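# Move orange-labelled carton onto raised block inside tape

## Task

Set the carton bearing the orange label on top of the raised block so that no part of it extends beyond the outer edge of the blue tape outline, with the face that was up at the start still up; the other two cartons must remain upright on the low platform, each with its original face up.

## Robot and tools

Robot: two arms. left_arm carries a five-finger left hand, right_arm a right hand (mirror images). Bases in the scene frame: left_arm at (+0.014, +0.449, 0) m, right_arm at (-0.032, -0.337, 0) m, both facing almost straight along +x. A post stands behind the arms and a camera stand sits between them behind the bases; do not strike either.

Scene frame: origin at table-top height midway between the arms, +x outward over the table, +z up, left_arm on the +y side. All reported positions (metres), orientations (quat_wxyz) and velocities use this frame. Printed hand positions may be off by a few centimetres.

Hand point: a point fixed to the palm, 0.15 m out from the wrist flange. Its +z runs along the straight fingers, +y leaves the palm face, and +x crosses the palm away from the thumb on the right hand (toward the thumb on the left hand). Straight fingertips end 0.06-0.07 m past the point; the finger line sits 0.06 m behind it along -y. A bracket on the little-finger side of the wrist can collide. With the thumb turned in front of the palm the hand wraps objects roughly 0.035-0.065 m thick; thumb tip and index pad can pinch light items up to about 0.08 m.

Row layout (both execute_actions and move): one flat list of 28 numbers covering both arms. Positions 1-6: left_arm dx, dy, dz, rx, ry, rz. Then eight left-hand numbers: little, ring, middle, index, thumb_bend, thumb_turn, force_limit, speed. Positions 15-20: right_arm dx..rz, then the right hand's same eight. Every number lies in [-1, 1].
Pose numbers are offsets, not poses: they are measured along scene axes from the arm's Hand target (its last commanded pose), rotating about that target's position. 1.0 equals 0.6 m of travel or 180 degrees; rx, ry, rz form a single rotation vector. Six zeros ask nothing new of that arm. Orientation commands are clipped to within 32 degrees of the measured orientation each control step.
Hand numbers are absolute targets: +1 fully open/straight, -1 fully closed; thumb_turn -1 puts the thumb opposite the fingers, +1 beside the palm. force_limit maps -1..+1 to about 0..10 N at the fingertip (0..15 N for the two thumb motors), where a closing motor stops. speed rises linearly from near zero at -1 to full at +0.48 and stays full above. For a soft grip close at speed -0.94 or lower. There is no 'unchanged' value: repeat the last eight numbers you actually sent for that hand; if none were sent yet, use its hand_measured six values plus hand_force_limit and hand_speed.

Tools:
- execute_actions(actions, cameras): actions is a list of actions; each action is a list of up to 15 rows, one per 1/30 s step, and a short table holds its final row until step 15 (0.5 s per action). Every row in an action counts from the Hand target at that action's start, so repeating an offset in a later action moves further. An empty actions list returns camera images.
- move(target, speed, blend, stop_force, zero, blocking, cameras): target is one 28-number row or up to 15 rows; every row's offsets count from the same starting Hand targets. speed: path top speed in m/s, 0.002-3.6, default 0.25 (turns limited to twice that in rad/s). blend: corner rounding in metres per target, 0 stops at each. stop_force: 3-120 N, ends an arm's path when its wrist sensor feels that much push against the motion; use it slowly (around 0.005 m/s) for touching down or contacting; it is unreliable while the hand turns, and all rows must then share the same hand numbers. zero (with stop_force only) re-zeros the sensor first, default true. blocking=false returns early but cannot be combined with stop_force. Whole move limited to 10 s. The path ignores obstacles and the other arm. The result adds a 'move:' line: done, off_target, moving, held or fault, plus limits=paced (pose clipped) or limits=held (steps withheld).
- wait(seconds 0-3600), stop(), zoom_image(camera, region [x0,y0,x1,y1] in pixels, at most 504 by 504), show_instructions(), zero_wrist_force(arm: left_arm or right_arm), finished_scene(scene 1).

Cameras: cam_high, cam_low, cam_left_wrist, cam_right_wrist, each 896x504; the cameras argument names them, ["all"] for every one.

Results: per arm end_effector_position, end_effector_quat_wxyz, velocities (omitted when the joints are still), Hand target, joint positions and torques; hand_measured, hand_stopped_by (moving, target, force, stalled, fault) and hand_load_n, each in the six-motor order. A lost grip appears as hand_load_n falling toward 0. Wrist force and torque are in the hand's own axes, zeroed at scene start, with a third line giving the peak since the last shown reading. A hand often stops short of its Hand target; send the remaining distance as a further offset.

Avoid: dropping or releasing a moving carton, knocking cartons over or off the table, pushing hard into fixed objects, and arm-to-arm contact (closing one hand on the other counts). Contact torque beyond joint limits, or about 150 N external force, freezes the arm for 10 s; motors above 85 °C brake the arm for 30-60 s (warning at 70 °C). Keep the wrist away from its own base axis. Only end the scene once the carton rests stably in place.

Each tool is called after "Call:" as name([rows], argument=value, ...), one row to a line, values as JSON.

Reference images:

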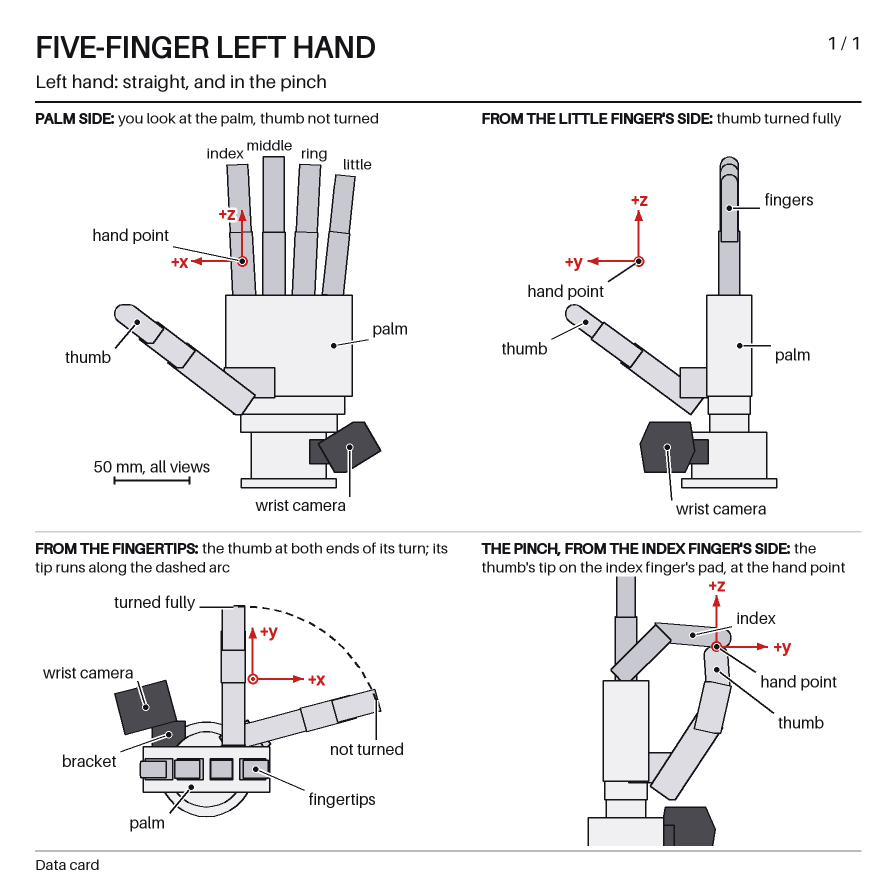

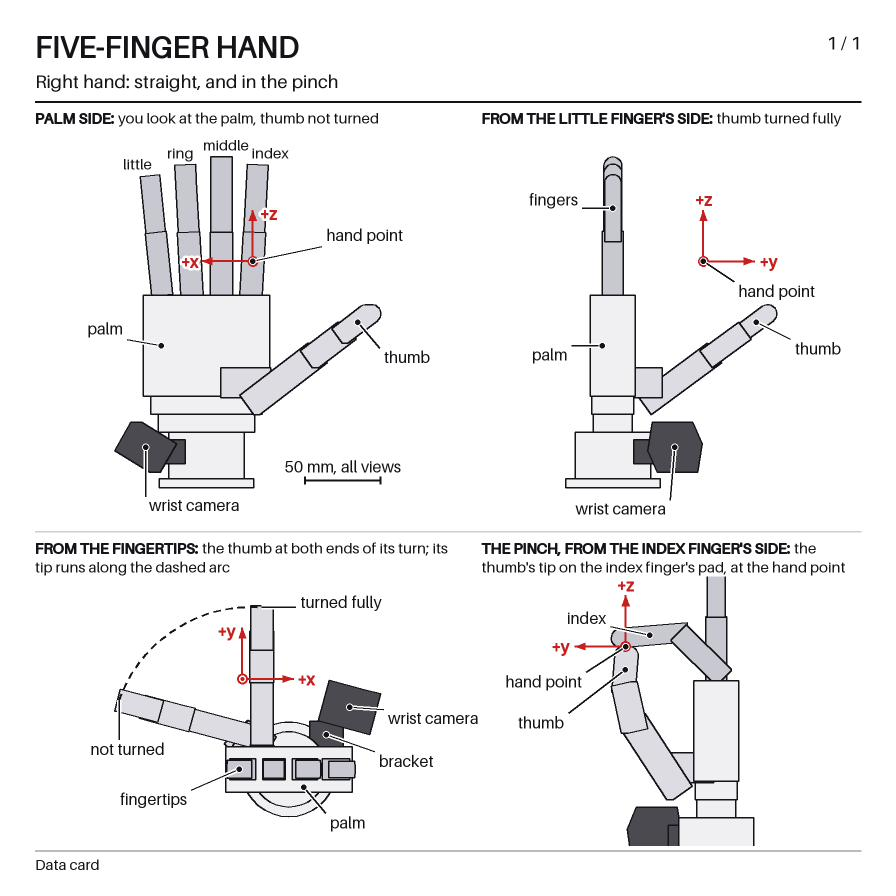

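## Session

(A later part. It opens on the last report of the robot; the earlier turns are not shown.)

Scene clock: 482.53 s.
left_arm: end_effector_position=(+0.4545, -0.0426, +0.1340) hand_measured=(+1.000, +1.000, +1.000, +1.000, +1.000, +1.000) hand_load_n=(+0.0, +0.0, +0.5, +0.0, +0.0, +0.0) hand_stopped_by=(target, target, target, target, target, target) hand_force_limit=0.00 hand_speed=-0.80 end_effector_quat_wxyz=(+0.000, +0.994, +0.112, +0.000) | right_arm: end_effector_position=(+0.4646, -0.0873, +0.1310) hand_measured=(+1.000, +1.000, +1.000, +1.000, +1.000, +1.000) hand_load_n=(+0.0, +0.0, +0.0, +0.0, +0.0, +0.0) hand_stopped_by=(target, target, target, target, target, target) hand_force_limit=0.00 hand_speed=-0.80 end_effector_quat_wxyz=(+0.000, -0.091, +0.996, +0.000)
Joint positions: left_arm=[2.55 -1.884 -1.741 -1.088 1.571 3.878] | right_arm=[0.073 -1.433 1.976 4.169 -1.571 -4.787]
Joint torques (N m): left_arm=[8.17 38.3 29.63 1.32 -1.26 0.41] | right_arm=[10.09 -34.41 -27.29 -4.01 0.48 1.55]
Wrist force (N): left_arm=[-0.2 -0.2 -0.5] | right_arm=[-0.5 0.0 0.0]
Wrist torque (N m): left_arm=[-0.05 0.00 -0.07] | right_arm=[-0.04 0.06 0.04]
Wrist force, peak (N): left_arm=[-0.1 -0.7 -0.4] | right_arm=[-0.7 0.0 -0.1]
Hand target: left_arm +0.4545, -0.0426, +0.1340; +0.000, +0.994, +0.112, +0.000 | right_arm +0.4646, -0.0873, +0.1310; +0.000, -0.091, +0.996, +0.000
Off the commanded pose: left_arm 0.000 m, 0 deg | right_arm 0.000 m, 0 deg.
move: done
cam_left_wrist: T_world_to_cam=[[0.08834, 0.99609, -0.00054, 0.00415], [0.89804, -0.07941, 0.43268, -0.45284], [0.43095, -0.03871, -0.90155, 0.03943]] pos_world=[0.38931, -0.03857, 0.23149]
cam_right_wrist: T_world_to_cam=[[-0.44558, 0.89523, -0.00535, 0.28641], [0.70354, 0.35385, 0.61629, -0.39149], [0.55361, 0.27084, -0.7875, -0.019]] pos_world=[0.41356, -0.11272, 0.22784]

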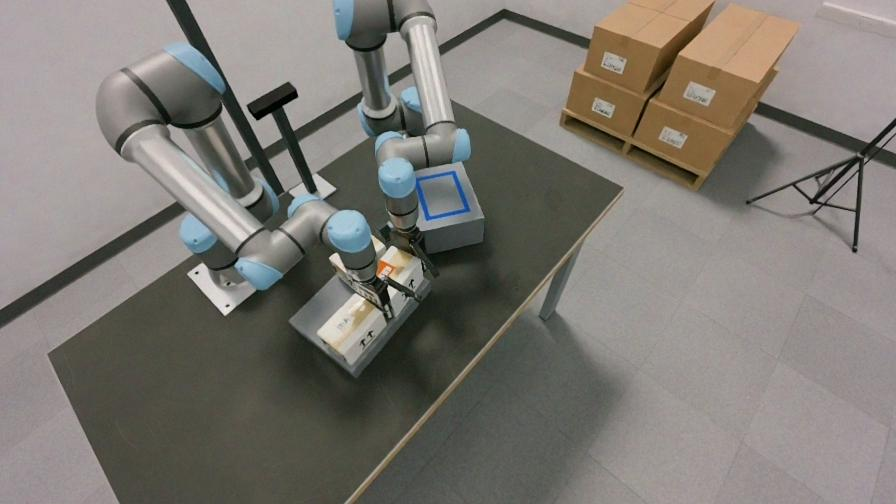

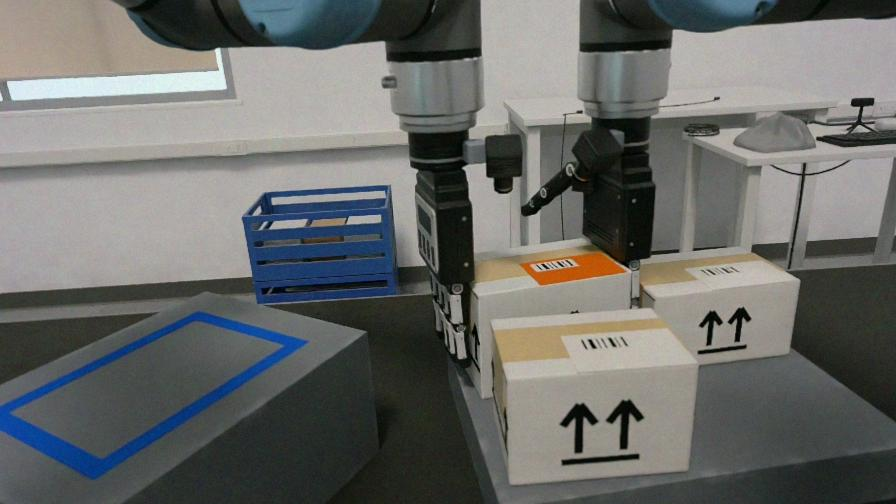

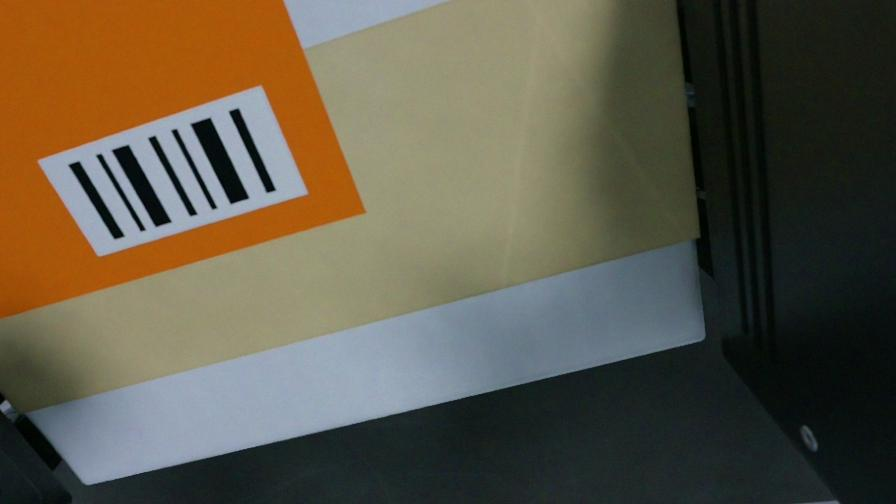

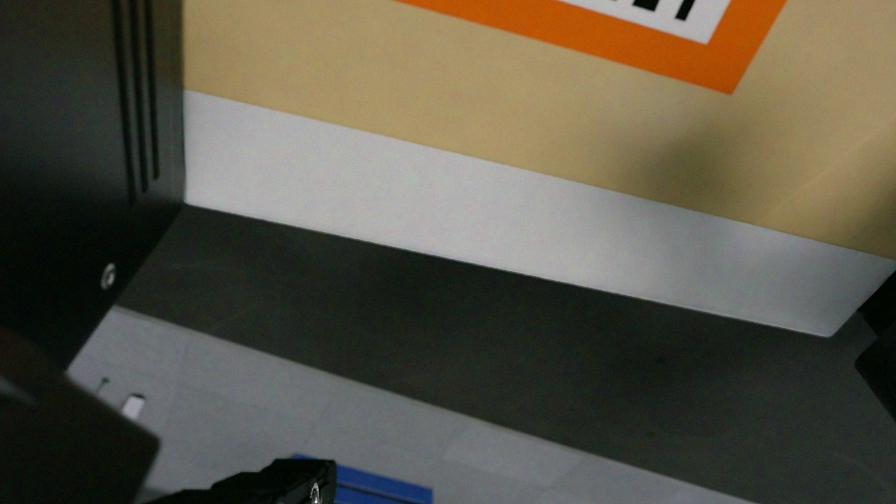

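Call:
move(target=[0.0042,-0.0196,0,0,0,0,1,1,1,1,1,1,0,-0.8,-0.0042,0.0196,0,0,0,0,1,1,1,1,1,1,0,-0.8], speed=0.006, stop_force=8, cameras=["all"])

Scene clock: 491.03 s.
left_arm: end_effector_position=(+0.4556, -0.0475, +0.1340) hand_measured=(+1.000, +1.000, +1.000, +1.000, +1.000, +1.000) hand_load_n=(+0.0, +0.0, +0.0, +0.0, +0.0, +0.0) hand_stopped_by=(target, target, target, target, target, target) hand_force_limit=0.00 hand_speed=-0.80 end_effector_quat_wxyz=(+0.000, +0.994, +0.112, +0.000) | right_arm: end_effector_position=(+0.4635, -0.0825, +0.1310) hand_measured=(+1.000, +1.000, +1.000, +1.000, +1.000, +1.000) hand_load_n=(+0.0, +0.0, +0.0, +0.0, -0.5, +0.0) hand_stopped_by=(target, target, target, target, target, target) hand_force_limit=0.00 hand_speed=-0.80 end_effector_quat_wxyz=(+0.000, -0.091, +0.996, +0.000)
Joint positions: left_arm=[2.544 -1.893 -1.728 -1.091 1.571 3.872] | right_arm=[0.083 -1.431 1.974 4.169 -1.571 -4.777]
Joint torques (N m): left_arm=[6.77 36.91 16.99 4.71 -1.37 1.57] | right_arm=[-8.95 -33.71 -12.21 -1.41 2.94 -2.16]
Wrist force (N): left_arm=[-0.8 -7.1 -4.4] | right_arm=[0.4 -7.3 -0.6]
Wrist torque (N m): left_arm=[0.05 -0.22 0.43] | right_arm=[-0.21 0.06 -0.47]
Wrist force, peak (N): left_arm=[-0.6 -16.2 -5.6] | right_arm=[0.0 -13.3 -0.2]
Hand target: left_arm +0.4556, -0.0475, +0.1340; +0.000, +0.994, +0.112, +0.000 (not the last commanded pose) | right_arm +0.4635, -0.0825, +0.1310; +0.000, -0.091, +0.996, +0.000 (not the last commanded pose)
Off the commanded pose: left_arm 0.007 m, 0 deg | right_arm 0.007 m, 0 deg.
move: contact (left_arm, right_arm)
cam_left_wrist: T_world_to_cam=[[0.08834, 0.99609, -0.00054, 0.00895], [0.89804, -0.07941, 0.43268, -0.45413], [0.43095, -0.03871, -0.90155, 0.03881]] pos_world=[0.39031, -0.04347, 0.23149]
cam_right_wrist: T_world_to_cam=[[-0.44563, 0.8952, -0.00528, 0.28157], [0.70356, 0.35386, 0.61627, -0.39252], [0.55356, 0.27091, -0.78752, -0.01974]] pos_world=[0.41256, -0.10782, 0.22784]

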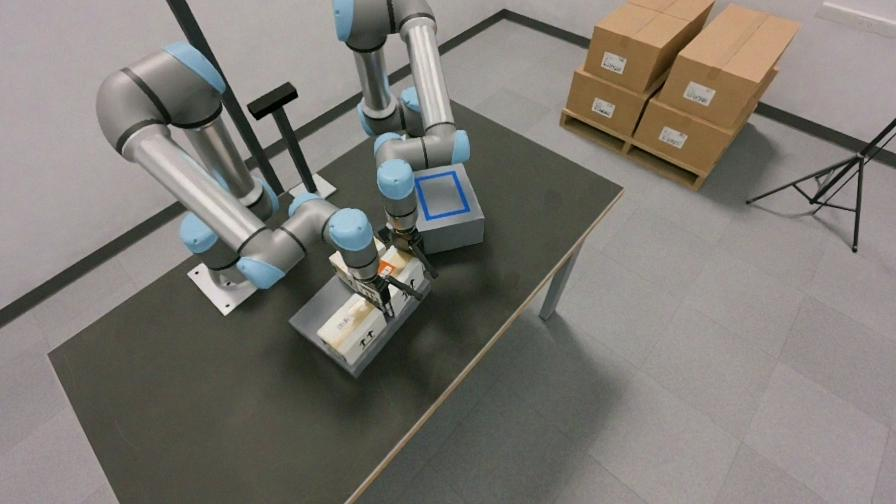

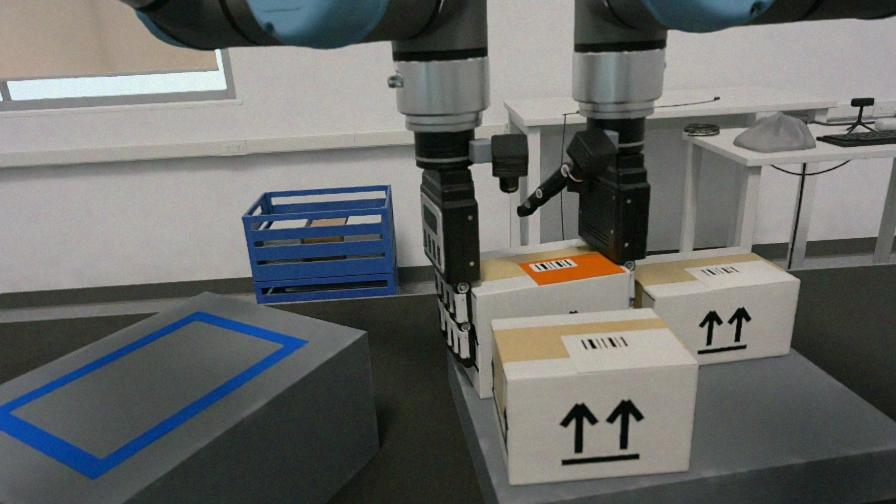

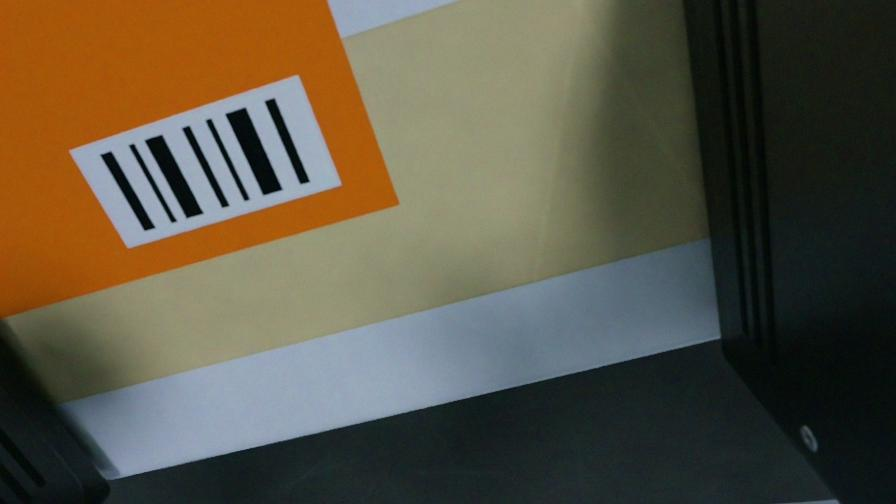

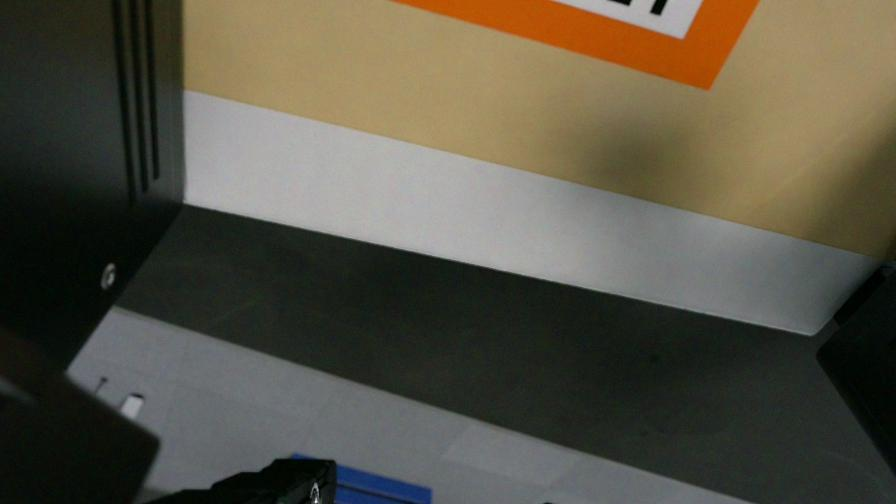

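Call:
move([
  [-0.001,0.0049,0,0,0,0,1,1,1,1,1,1,0,-0.8,0.001,-0.0049,0,0,0,0,1,1,1,1,1,1,0,-0.8],
  [-0.001,0.0049,0.0142,-0.0054,-0.0012,-0.0067,1,1,1,1,1,1,0,-0.8,0.001,-0.0049,0.0133,0.00547,0.0010,0.0072,1,1,1,1,1,1,0,-0.8],
], speed=0.03)

Call:
zero_wrist_force(arm="left_arm")

Call:
zero_wrist_force(arm="right_arm")

Call:
move(target=[0.0042,-0.0196,0,0,0,0,1,1,1,1,1,1,0,-0.8,-0.0042,0.0196,0,0,0,0,1,1,1,1,1,1,0,-0.8], speed=0.005, stop_force=8, cameras=["all"])

Scene clock: 526.43 s.
left_arm: end_effector_position=(+0.4550, -0.0446, +0.1426) hand_measured=(+1.000, +1.000, +1.000, +1.000, +1.000, +1.000) hand_load_n=(+0.0, +0.0, +0.0, +0.0, +0.0, +0.0) hand_stopped_by=(target, target, target, target, target, target) hand_force_limit=0.00 hand_speed=-0.80 end_effector_quat_wxyz=(+0.009, +0.995, +0.102, +0.001) end_effector_velocity=(+0.000, +0.001, -0.002) end_effector_angular_velocity=(+0.003, +0.002, +0.006) | right_arm: end_effector_position=(+0.4642, -0.0854, +0.1391) hand_measured=(+1.000, +1.000, +1.000, +1.000, +1.000, +1.000) hand_load_n=(+0.0, +0.0, +0.0, +0.0, +0.0, +0.0) hand_stopped_by=(target, target, target, target, target, target) hand_force_limit=0.00 hand_speed=-0.80 end_effector_quat_wxyz=(+0.000, -0.102, +0.995, +0.009) end_effector_velocity=(+0.001, -0.001, +0.000) end_effector_angular_velocity=(-0.004, -0.003, -0.008)
Joint positions: left_arm=[2.555 -1.873 -1.739 -1.089 1.559 3.905] | right_arm=[0.067 -1.441 1.964 4.191 -1.554 -4.816]
Joint velocities: left_arm=[0 -0.002 -0.002 0 0.002 -0.006] | right_arm=[0 0 0.001 -0.005 -0.004 0.008]
Joint torques (N m): left_arm=[-4.94 25.55 19.03 4.04 0.87 -2.32] | right_arm=[6.63 -19.94 -14.7 -4.2 -1.19 2.68]
Wrist force (N): left_arm=[0.1 0.3 -0.3] | right_arm=[-0.3 0.3 -0.1]
Wrist torque (N m): left_arm=[0.04 -0.06 -0.03] | right_arm=[0.03 0.05 0.00]
Wrist force, peak (N): left_arm=[-0.7 -7.4 -4.6] | right_arm=[0.0 -7.5 -0.7]
Hand target: left_arm +0.4550, -0.0446, +0.1425; +0.008, +0.995, +0.102, +0.001 | right_arm +0.4641, -0.0854, +0.1390; +0.000, -0.102, +0.995, +0.008
Off the commanded pose: left_arm 0.000 m, 0 deg | right_arm 0.000 m, 0 deg.
move: done

Wrist force sensor zeroed.

Wrist force sensor zeroed.

Scene clock: 528.23 s.
left_arm: end_effector_position=(+0.4558, -0.0485, +0.1425) hand_measured=(+1.000, +1.000, +1.000, +1.000, +1.000, +1.000) hand_load_n=(+0.0, +0.0, +0.0, +0.0, +0.0, +0.0) hand_stopped_by=(target, target, target, target, target, target) hand_force_limit=0.00 hand_speed=-0.80 end_effector_quat_wxyz=(+0.008, +0.995, +0.102, +0.001) | right_arm: end_effector_position=(+0.4633, -0.0814, +0.1390) hand_measured=(+1.000, +1.000, +1.000, +1.000, +1.000, +1.000) hand_load_n=(+0.0, +0.0, +0.0, +0.0, +0.0, +0.0) hand_stopped_by=(target, target, target, target, target, target) hand_force_limit=0.00 hand_speed=-0.80 end_effector_quat_wxyz=(+0.000, -0.102, +0.995, +0.008)
Joint positions: left_arm=[2.55 -1.88 -1.728 -1.092 1.559 3.899] | right_arm=[0.075 -1.439 1.962 4.19 -1.554 -4.808]
Joint torques (N m): left_arm=[7.38 36.7 17.22 4.62 -3.33 2.3] | right_arm=[-10.87 -31.55 -14.09 -3.05 2.91 -2.62]
Wrist force (N, zeroed by zero_wrist_force): left_arm=[-2.2 -7.0 -4.7] | right_arm=[1.3 -7.5 0.1]
Wrist torque (N m, zeroed by zero_wrist_force): left_arm=[0.14 -0.01 0.09] | right_arm=[-0.28 -0.07 -0.07]
Wrist force, peak (N, zeroed by zero_wrist_force): left_arm=[-3.5 -14.8 -6.6] | right_arm=[-0.1 -12.6 -0.1]
Hand target: left_arm +0.4558, -0.0485, +0.1425; +0.008, +0.995, +0.102, +0.001 (not the last commanded pose) | right_arm +0.4633, -0.0815, +0.1390; +0.000, -0.102, +0.995, +0.008 (not the last commanded pose)
Off the commanded pose: left_arm 0.008 m, 0 deg | right_arm 0.008 m, 0 deg.
move: contact (left_arm, right_arm)
cam_left_wrist: T_world_to_cam=[[0.10933, 0.99386, -0.01699, 0.00263], [0.89462, -0.09094, 0.43748, -0.45783], [0.43325, -0.06303, -0.89907, 0.04371]] pos_world=[0.39036, -0.04149, 0.23963]
cam_right_wrist: T_world_to_cam=[[-0.46577, 0.88483, 0.01132, 0.28683], [0.69737, 0.35915, 0.62023, -0.39483], [0.54474, 0.29678, -0.78434, -0.00781]] pos_world=[0.41319, -0.10968, 0.23551]

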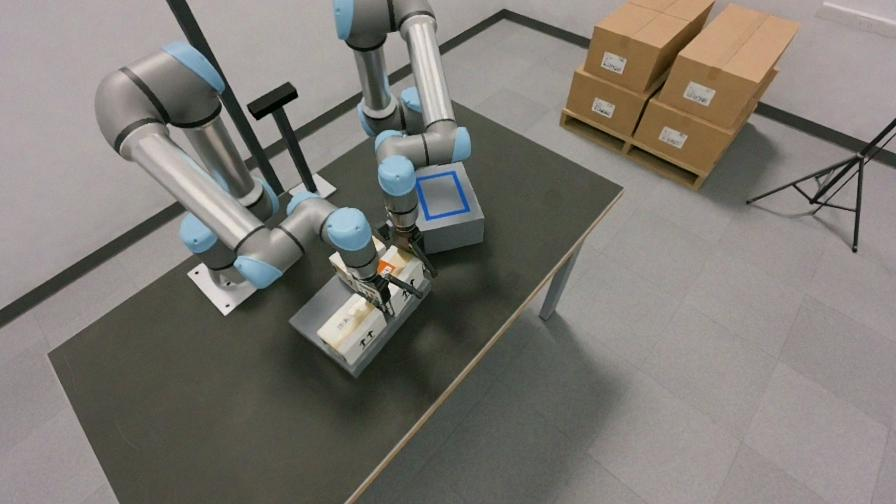

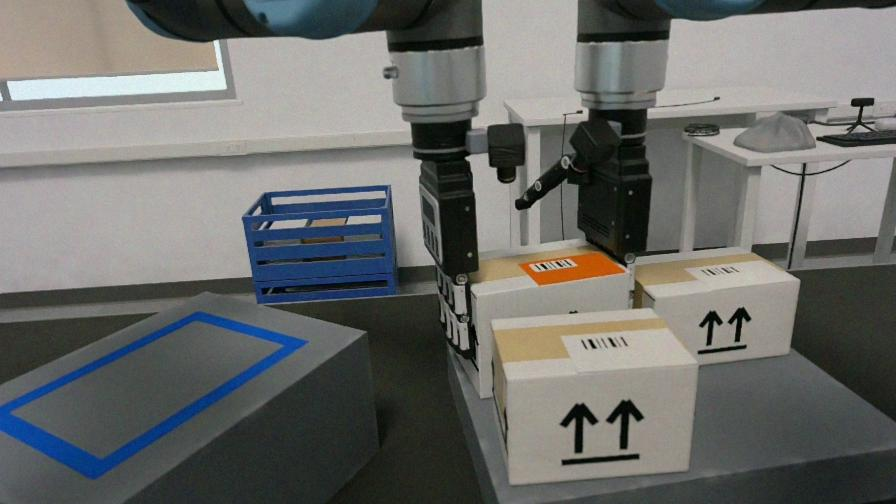

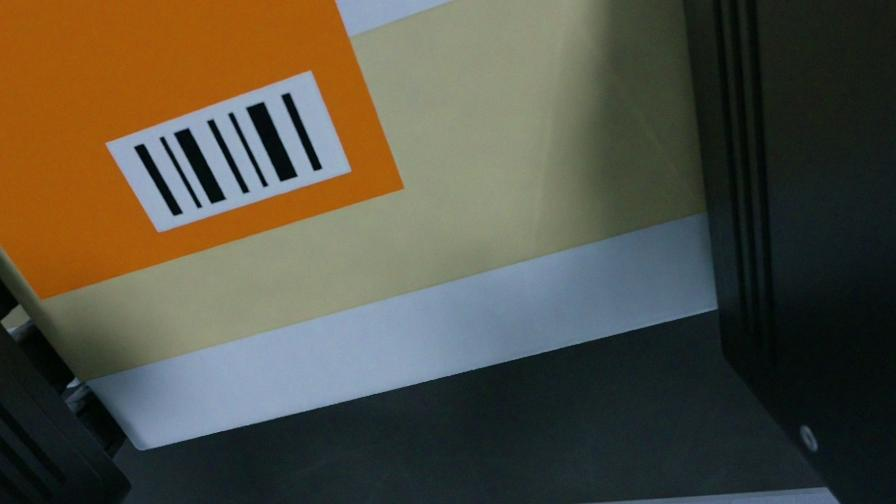

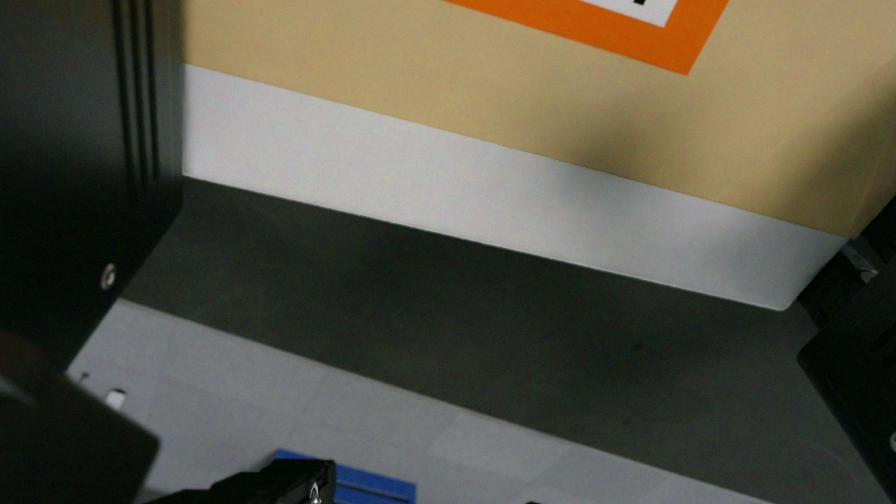

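Call:
zoom_image(camera="cam_low", region=[400, 220, 520, 400])

Call:
zoom_image(camera="cam_low", region=[570, 220, 690, 340])

Call:
zoom_image(camera="cam_high", region=[360, 220, 450, 320])

Call:
zoom_image(camera="cam_right_wrist", region=[700, 150, 896, 400])

Scaled by 2.800 from the camera's image (finer frame: 1280x720).

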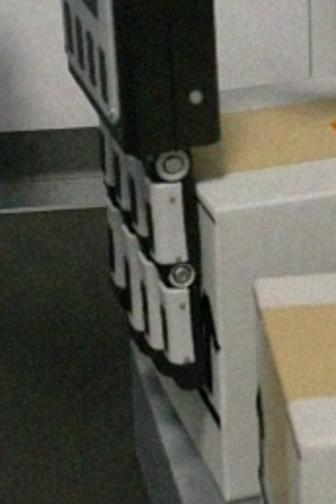

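Scaled by 4.200 from the camera's image (finer frame: 1280x720).

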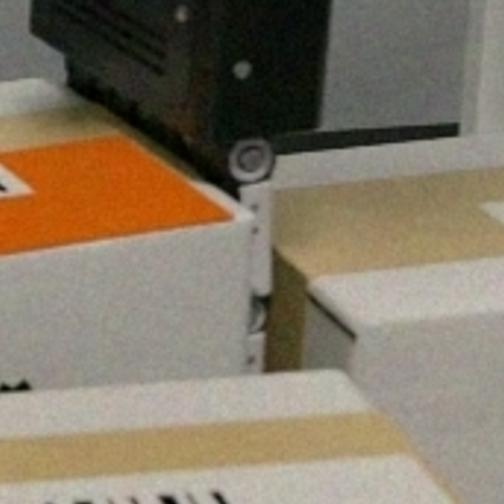

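Scaled by 5.040 from the camera's image (finer frame: 1280x720).

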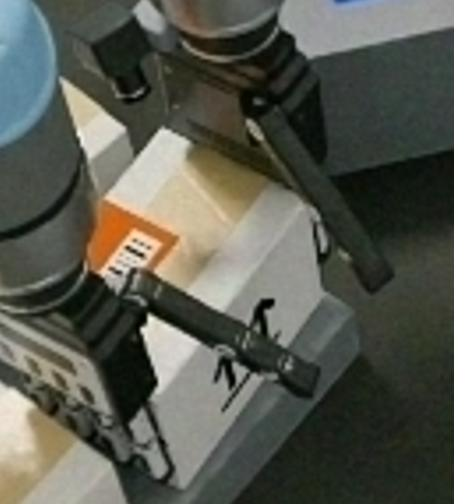

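Scaled by 2.016 from the camera's image (finer frame: 1280x720).

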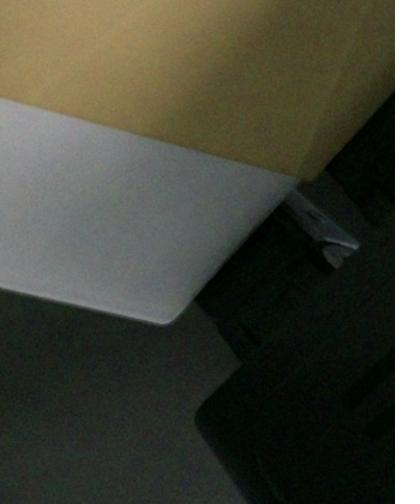

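Call:
move(target=[0.0021,-0.0098,0,0,0,0,1,1,1,1,1,1,0,-0.8,-0.0021,0.0098,0,0,0,0,1,1,1,1,1,1,0,-0.8], speed=0.004, stop_force=20, zero=false)

Scene clock: 539.77 s.
left_arm: end_effector_position=(+0.4559, -0.0488, +0.1424) hand_measured=(+1.000, +1.000, +1.000, +1.000, +1.000, +1.000) hand_load_n=(+0.0, +0.0, +0.0, +0.0, +0.0, +0.0) hand_stopped_by=(target, target, target, target, target, target) hand_force_limit=0.00 hand_speed=-0.80 end_effector_quat_wxyz=(+0.008, +0.995, +0.102, +0.001) | right_arm: end_effector_position=(+0.4632, -0.0812, +0.1389) hand_measured=(+1.000, +1.000, +1.000, +1.000, +1.000, +1.000) hand_load_n=(+0.5, +0.0, +0.0, +0.0, +0.0, +0.0) hand_stopped_by=(target, target, target, target, target, target) hand_force_limit=0.00 hand_speed=-0.80 end_effector_quat_wxyz=(+0.000, -0.102, +0.995, +0.008)
Joint positions: left_arm=[2.55 -1.881 -1.727 -1.092 1.559 3.899] | right_arm=[0.076 -1.439 1.962 4.19 -1.554 -4.807]
Joint torques (N m): left_arm=[3.69 32.64 18.49 5.88 -2.81 2.1] | right_arm=[-3.33 -32.66 -12.43 -3.06 5.96 -2.83]
Wrist force (N, zeroed by zero_wrist_force): left_arm=[-2.3 -17.9 -9.3] | right_arm=[-0.4 -19.6 0.1]
Wrist torque (N m, zeroed by zero_wrist_force): left_arm=[0.17 -0.19 0.43] | right_arm=[-0.50 0.00 -0.39]
Wrist force, peak (N, zeroed by zero_wrist_force): left_arm=[-3.0 -27.1 -9.9] | right_arm=[-2.2 -25.6 0.8]
Hand target: left_arm +0.4559, -0.0488, +0.1424; +0.008, +0.995, +0.102, +0.001 (not the last commanded pose) | right_arm +0.4632, -0.0812, +0.1389; +0.000, -0.102, +0.995, +0.008 (not the last commanded pose)
Off the commanded pose: left_arm 0.006 m, 0 deg | right_arm 0.006 m, 0 deg.
move: contact (left_arm, right_arm)

Call:
move(target=[0.0021,-0.0098,0,0,0,0,1,1,1,1,1,1,0,-0.8,-0.0021,0.0098,0,0,0,0,1,1,1,1,1,1,0,-0.8], speed=0.003, stop_force=28, zero=false)

Call:
move(target=[0,0,0.00667,0,0,0,1,1,1,1,1,1,0,-0.8,0,0,0.00667,0,0,0,1,1,1,1,1,1,0,-0.8], speed=0.01, cameras=["cam_high","cam_low"])

Scene clock: 552.67 s.
left_arm: end_effector_position=(+0.4560, -0.0489, +0.1424) hand_measured=(+1.000, +1.000, +1.000, +1.000, +1.000, +1.000) hand_load_n=(+0.0, +0.0, +0.0, +0.5, +0.0, +0.0) hand_stopped_by=(target, target, target, target, target, target) hand_force_limit=0.00 hand_speed=-0.80 end_effector_quat_wxyz=(+0.008, +0.995, +0.102, +0.001) | right_arm: end_effector_position=(+0.4631, -0.0810, +0.1389) hand_measured=(+1.000, +1.000, +1.000, +1.000, +1.000, +1.000) hand_load_n=(+0.0, +0.5, +0.0, +0.5, +0.0, +0.0) hand_stopped_by=(target, target, target, target, target, target) hand_force_limit=0.00 hand_speed=-0.80 end_effector_quat_wxyz=(+0.000, -0.102, +0.995, +0.008)
Joint positions: left_arm=[2.55 -1.881 -1.727 -1.092 1.559 3.899] | right_arm=[0.076 -1.439 1.962 4.19 -1.554 -4.807]
Joint torques (N m): left_arm=[2.45 29.91 20.31 7.56 -2.87 2.21] | right_arm=[-1.02 -29.54 -15.64 -1.84 7.52 -2.84]
Wrist force (N, zeroed by zero_wrist_force): left_arm=[-5.8 -28.1 -14.3] | right_arm=[-1.8 -26.5 0.5]
Wrist torque (N m, zeroed by zero_wrist_force): left_arm=[0.34 -0.20 0.56] | right_arm=[-0.67 0.04 -0.63]
Wrist force, peak (N, zeroed by zero_wrist_force): left_arm=[-6.4 -32.7 -14.0] | right_arm=[-3.7 -31.6 0.7]
Hand target: left_arm +0.4560, -0.0489, +0.1424; +0.008, +0.995, +0.102, +0.001 (not the last commanded pose) | right_arm +0.4631, -0.0810, +0.1389; +0.000, -0.102, +0.995, +0.008 (not the last commanded pose)
Off the commanded pose: left_arm 0.006 m, 0 deg | right_arm 0.006 m, 0 deg.
move: contact (left_arm, right_arm)

Scene clock: 553.30 s.
left_arm: end_effector_position=(+0.4560, -0.0489, +0.1465) hand_measured=(+1.000, +1.000, +1.000, +1.000, +1.000, +1.000) hand_load_n=(+0.0, +0.5, +0.5, +0.0, +0.0, +0.0) hand_stopped_by=(target, target, target, target, target, target) hand_force_limit=0.00 hand_speed=-0.80 end_effector_quat_wxyz=(+0.008, +0.995, +0.102, +0.001) | right_arm: end_effector_position=(+0.4631, -0.0810, +0.1431) hand_measured=(+1.000, +1.000, +1.000, +1.000, +1.000, +1.000) hand_load_n=(+0.0, +0.0, +0.0, +0.0, -0.5, +0.0) hand_stopped_by=(target, target, target, target, target, target) hand_force_limit=0.00 hand_speed=-0.80 end_effector_quat_wxyz=(+0.000, -0.102, +0.995, +0.008)
Joint positions: left_arm=[2.55 -1.877 -1.721 -1.102 1.559 3.899] | right_arm=[0.076 -1.444 1.956 4.202 -1.554 -4.807]
Joint torques (N m): left_arm=[1.17 33.34 30.7 7.48 -3.01 1.94] | right_arm=[-0.71 -24.63 -19.59 -2.68 4.37 -2.84]
Wrist force (N, zeroed by zero_wrist_force): left_arm=[-1.8 -24.8 1.4] | right_arm=[-1.9 -25.8 2.6]
Wrist torque (N m, zeroed by zero_wrist_force): left_arm=[-0.60 0.07 0.69] | right_arm=[-0.84 -0.03 -0.62]
Wrist force, peak (N, zeroed by zero_wrist_force): left_arm=[-6.0 -27.7 -14.5] | right_arm=[-1.7 -26.4 0.4]
Hand target: left_arm +0.4560, -0.0489, +0.1464; +0.008, +0.995, +0.102, +0.001 | right_arm +0.4631, -0.0810, +0.1429; +0.000, -0.102, +0.995, +0.008
Off the commanded pose: left_arm 0.000 m, 0 deg | right_arm 0.000 m, 0 deg.
move: done

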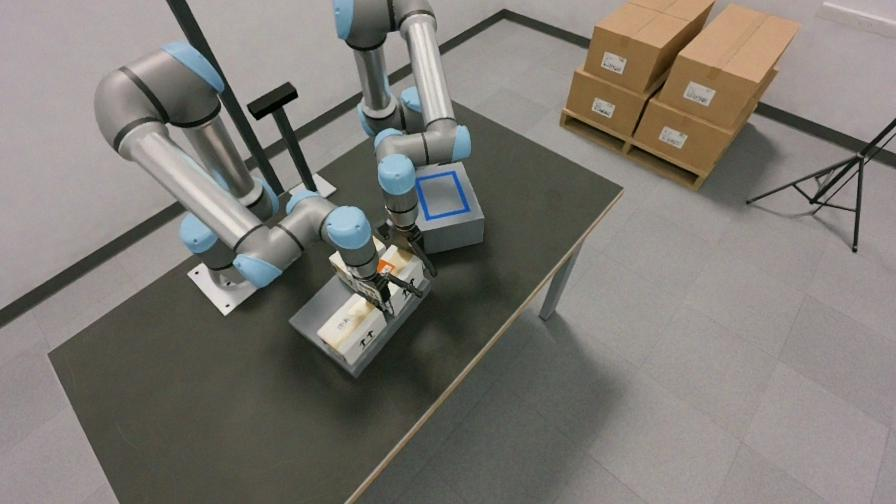

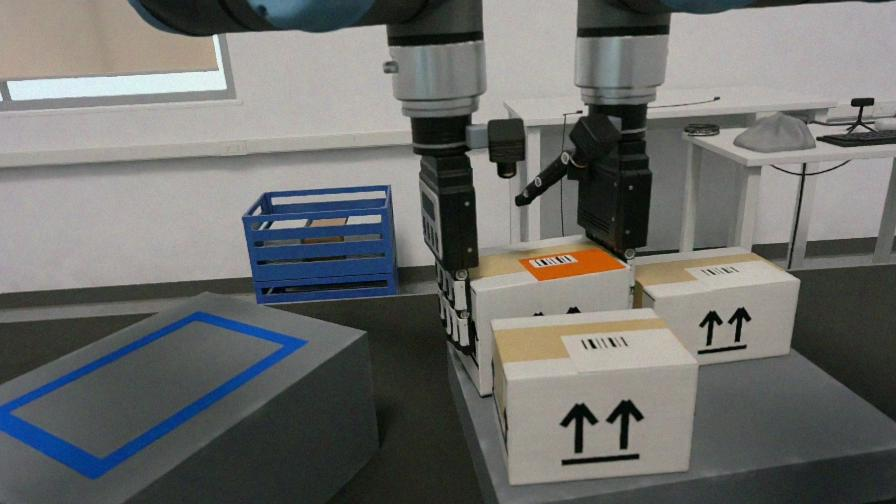

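Call:
move(target=[0,0,0.0583,0,0,0,1,1,1,1,1,1,0,-0.8,0,0,0.0583,0,0,0,1,1,1,1,1,1,0,-0.8], speed=0.04)

Scene clock: 558.60 s.
left_arm: end_effector_position=(+0.4560, -0.0490, +0.1815) hand_measured=(+1.000, +1.000, +1.000, +1.000, +1.000, +1.000) hand_load_n=(+0.0, +0.5, +0.0, +0.5, +0.0, +0.0) hand_stopped_by=(target, target, target, target, target, target) hand_force_limit=0.00 hand_speed=-0.80 end_effector_quat_wxyz=(+0.008, +0.995, +0.102, +0.001) | right_arm: end_effector_position=(+0.4631, -0.0810, +0.1780) hand_measured=(+1.000, +1.000, +1.000, +1.000, +1.000, +1.000) hand_load_n=(+0.0, +0.0, +0.0, +0.0, +0.0, +0.0) hand_stopped_by=(target, target, target, target, target, target) hand_force_limit=0.00 hand_speed=-0.80 end_effector_quat_wxyz=(+0.000, -0.102, +0.995, +0.008)
Joint positions: left_arm=[2.55 -1.844 -1.668 -1.188 1.559 3.899] | right_arm=[0.076 -1.484 1.901 4.296 -1.554 -4.807]
Joint torques (N m): left_arm=[-8.66 27.66 24.49 8.21 -3.48 1.22] | right_arm=[1.76 -18.85 -13.93 -3.57 7.13 -1.61]
Wrist force (N, zeroed by zero_wrist_force): left_arm=[-1.7 -26.0 1.1] | right_arm=[-2.1 -27.8 2.6]
Wrist torque (N m, zeroed by zero_wrist_force): left_arm=[-0.53 0.07 0.73] | right_arm=[-0.93 -0.03 -0.68]
Wrist force, peak (N, zeroed by zero_wrist_force): left_arm=[-2.0 -26.2 1.1] | right_arm=[-2.1 -28.0 2.5]
Hand target: left_arm +0.4560, -0.0489, +0.1814; +0.008, +0.995, +0.102, +0.001 | right_arm +0.4631, -0.0810, +0.1779; +0.000, -0.102, +0.995, +0.008
Off the commanded pose: left_arm 0.000 m, 0 deg | right_arm 0.000 m, 0 deg.
move: done

Call:
move(target=[0,0,0.125,0,0,0,1,1,1,1,1,1,0,-0.8,0,0,0.125,0,0,0,1,1,1,1,1,1,0,-0.8], speed=0.06, cameras=["all"])

Scene clock: 561.90 s.
left_arm: end_effector_position=(+0.4560, -0.0489, +0.2564) hand_measured=(+1.000, +1.000, +1.000, +1.000, +1.000, +1.000) hand_load_n=(+0.0, +0.0, +0.0, +0.0, +0.0, +0.0) hand_stopped_by=(target, target, target, target, target, target) hand_force_limit=0.00 hand_speed=-0.80 end_effector_quat_wxyz=(+0.008, +0.995, +0.102, +0.001) | right_arm: end_effector_position=(+0.4631, -0.0810, +0.2530) hand_measured=(+1.000, +1.000, +1.000, +1.000, +1.000, +1.000) hand_load_n=(+0.0, +0.0, +0.0, +0.0, +0.0, +0.0) hand_stopped_by=(target, target, target, target, target, target) hand_force_limit=0.00 hand_speed=-0.80 end_effector_quat_wxyz=(+0.000, -0.102, +0.995, +0.008)
Joint positions: left_arm=[2.55 -1.795 -1.531 -1.374 1.559 3.899] | right_arm=[0.076 -1.541 1.76 4.494 -1.554 -4.807]
Joint torques (N m): left_arm=[-9.55 24.15 31.48 7.49 -4.92 0.32] | right_arm=[4.07 -19.45 -21.91 -2.11 7.15 -0.35]
Wrist force (N, zeroed by zero_wrist_force): left_arm=[-2.6 -28.9 1.2] | right_arm=[-3.0 -30.7 2.5]
Wrist torque (N m, zeroed by zero_wrist_force): left_arm=[-0.57 0.10 0.80] | right_arm=[-1.01 0.06 -0.79]
Wrist force, peak (N, zeroed by zero_wrist_force): left_arm=[-2.6 -29.2 0.1] | right_arm=[-2.8 -31.1 2.3]
Hand target: left_arm +0.4560, -0.0489, +0.2564; +0.008, +0.995, +0.102, +0.001 | right_arm +0.4631, -0.0810, +0.2529; +0.000, -0.102, +0.995, +0.008
Off the commanded pose: left_arm 0.000 m, 0 deg | right_arm 0.000 m, 0 deg.
move: done
cam_left_wrist: T_world_to_cam=[[0.10942, 0.99385, -0.01694, 0.00479], [0.89462, -0.09104, 0.43745, -0.5079], [0.43322, -0.06302, -0.89909, 0.14612]] pos_world=[0.39056, -0.04179, 0.35363]
cam_right_wrist: T_world_to_cam=[[-0.46562, 0.88491, 0.01111, 0.28503], [0.69733, 0.35913, 0.62029, -0.46558], [0.54491, 0.29657, -0.7843, 0.08146]] pos_world=[0.41299, -0.10918, 0.34951]

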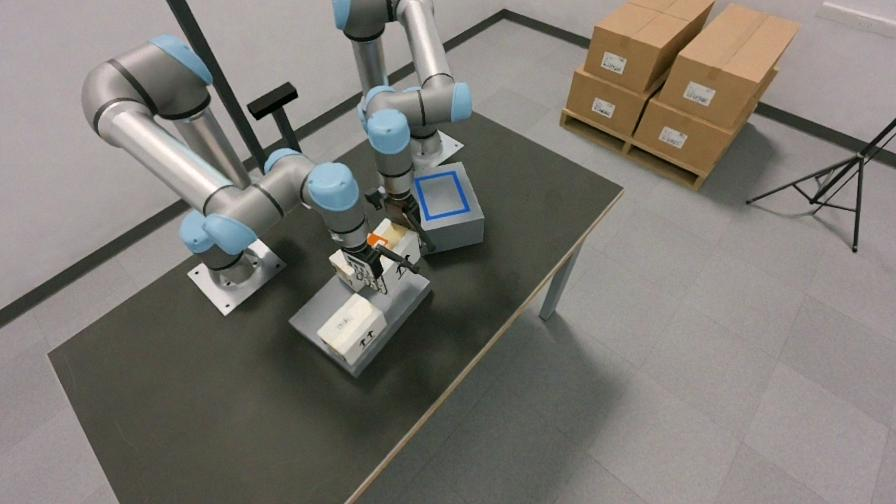

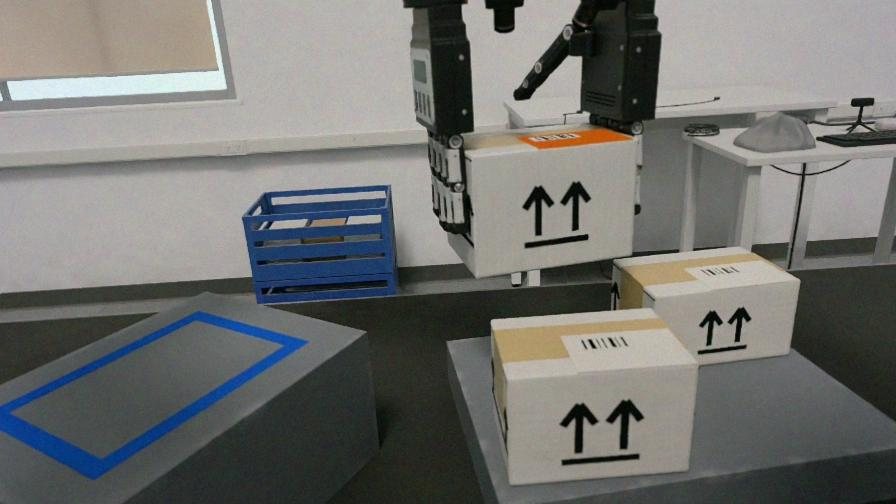

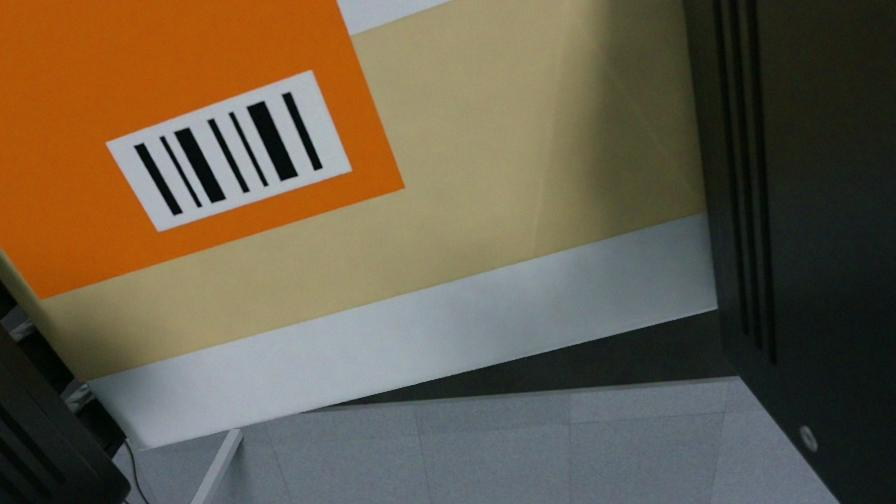

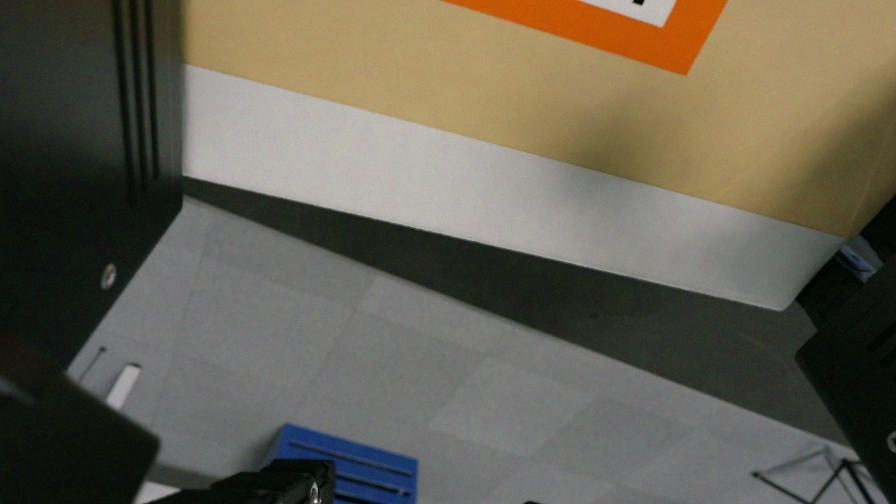

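Call:
move(target=[-0.04173,0.10735,0,0,0,0.05078,1,1,1,1,1,1,0,-0.8,-0.0334,0.1099,0,0,0,0.05078,1,1,1,1,1,1,0,-0.8], speed=0.06)

Scene clock: 589.80 s.
left_arm: end_effector_position=(+0.4311, +0.0155, +0.2564) hand_measured=(+1.000, +1.000, +1.000, +1.000, +1.000, +1.000) hand_load_n=(+0.0, +0.5, +0.5, +0.5, +0.0, +0.0) hand_stopped_by=(target, target, target, target, target, target) hand_force_limit=0.00 hand_speed=-0.80 end_effector_quat_wxyz=(+0.008, +0.983, +0.181, +0.001) end_effector_velocity=(+0.001, -0.002, +0.002) end_effector_angular_velocity=(-0.001, -0.003, -0.005) | right_arm: end_effector_position=(+0.4431, -0.0150, +0.2529) hand_measured=(+1.000, +1.000, +1.000, +1.000, +1.000, +1.000) hand_load_n=(+0.0, +0.0, +0.0, +0.0, +0.0, +0.0) hand_stopped_by=(target, target, target, target, target, target) hand_force_limit=0.00 hand_speed=-0.80 end_effector_quat_wxyz=(-0.001, -0.181, +0.983, +0.008)
Joint positions: left_arm=[2.603 -1.642 -1.71 -1.347 1.56 3.793] | right_arm=[0.205 -1.495 1.712 4.497 -1.554 -4.838]
Joint velocities: left_arm=[-0.002 -0.002 0.005 0 0 0.004] | right_arm=[within noise]
Joint torques (N m): left_arm=[-12.32 16.56 39.18 7.89 -1.92 1.83] | right_arm=[1.72 -35.91 -15.12 0.1 6.02 2.15]
Wrist force (N, zeroed by zero_wrist_force): left_arm=[-3.7 -30.3 1.6] | right_arm=[-3.8 -32.6 2.4]
Wrist torque (N m, zeroed by zero_wrist_force): left_arm=[-0.46 0.17 0.76] | right_arm=[-0.96 0.07 -0.75]
Wrist force, peak (N, zeroed by zero_wrist_force): left_arm=[-2.6 -31.8 1.4] | right_arm=[-3.0 -34.0 2.6]
Hand target: left_arm +0.4310, +0.0155, +0.2564; +0.008, +0.983, +0.181, +0.001 | right_arm +0.4431, -0.0150, +0.2529; -0.001, -0.181, +0.983, +0.008
Off the commanded pose: left_arm 0.000 m, 0 deg | right_arm 0.000 m, 0 deg.
move: done

Call:
move([
  [-0.0430,0.10615,0,0,0,0.05078,1,1,1,1,1,1,0,-0.8,-0.03515,0.11002,0,0,0,0.05078,1,1,1,1,1,1,0,-0.8],
  [-0.08703,0.21095,0,0,0,0.10156,1,1,1,1,1,1,0,-0.8,-0.07205,0.21985,0,0,0,0.10156,1,1,1,1,1,1,0,-0.8],
], speed=0.06, blend=0.002, cameras=["cam_high","cam_low"])

Scene clock: 595.63 s.
left_arm: end_effector_position=(+0.3787, +0.1421, +0.2563) hand_measured=(+1.000, +1.000, +1.000, +1.000, +1.000, +1.000) hand_load_n=(+0.0, +0.0, +0.0, +0.0, +0.0, +0.0) hand_stopped_by=(target, target, target, target, target, target) hand_force_limit=0.00 hand_speed=-0.80 end_effector_quat_wxyz=(+0.008, +0.942, +0.335, +0.003) | right_arm: end_effector_position=(+0.3997, +0.1169, +0.2529) hand_measured=(+1.000, +1.000, +1.000, +1.000, +1.000, +1.000) hand_load_n=(+0.0, +0.0, +0.0, +0.0, +0.0, +0.0) hand_stopped_by=(target, target, target, target, target, target) hand_force_limit=0.00 hand_speed=-0.80 end_effector_quat_wxyz=(-0.002, -0.335, +0.942, +0.008)
Joint positions: left_arm=[2.748 -1.335 -1.989 -1.373 1.563 3.619] | right_arm=[0.448 -1.356 1.549 4.521 -1.554 -4.914]
Joint torques (N m): left_arm=[-9.8 4.39 42.26 10.62 -1.87 2.26] | right_arm=[5.87 -39.69 -15.24 -1.36 6.72 2.2]
Wrist force (N, zeroed by zero_wrist_force): left_arm=[-2.0 -33.0 0.9] | right_arm=[-2.6 -34.7 2.7]
Wrist torque (N m, zeroed by zero_wrist_force): left_arm=[-0.39 -0.04 0.88] | right_arm=[-0.86 -0.03 -0.80]
Wrist force, peak (N, zeroed by zero_wrist_force): left_arm=[-1.6 -35.6 0.9] | right_arm=[-1.8 -38.1 2.5]
Hand target: left_arm +0.3787, +0.1420, +0.2564; +0.008, +0.942, +0.335, +0.003 | right_arm +0.3998, +0.1169, +0.2529; -0.002, -0.335, +0.942, +0.008
Off the commanded pose: left_arm 0.000 m, 0 deg | right_arm 0.000 m, 0 deg.
move: done

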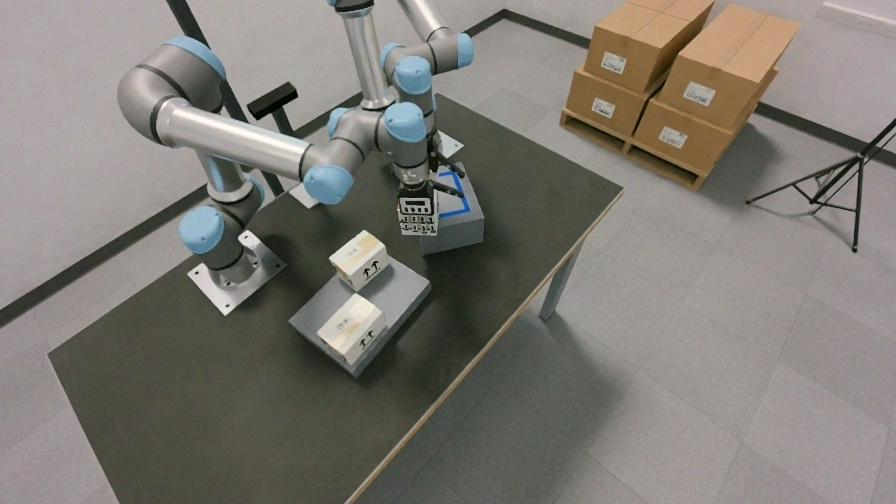

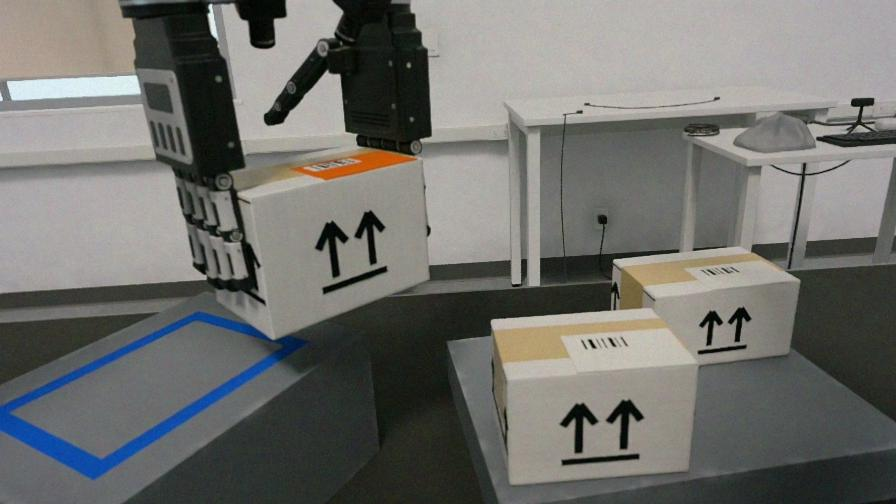

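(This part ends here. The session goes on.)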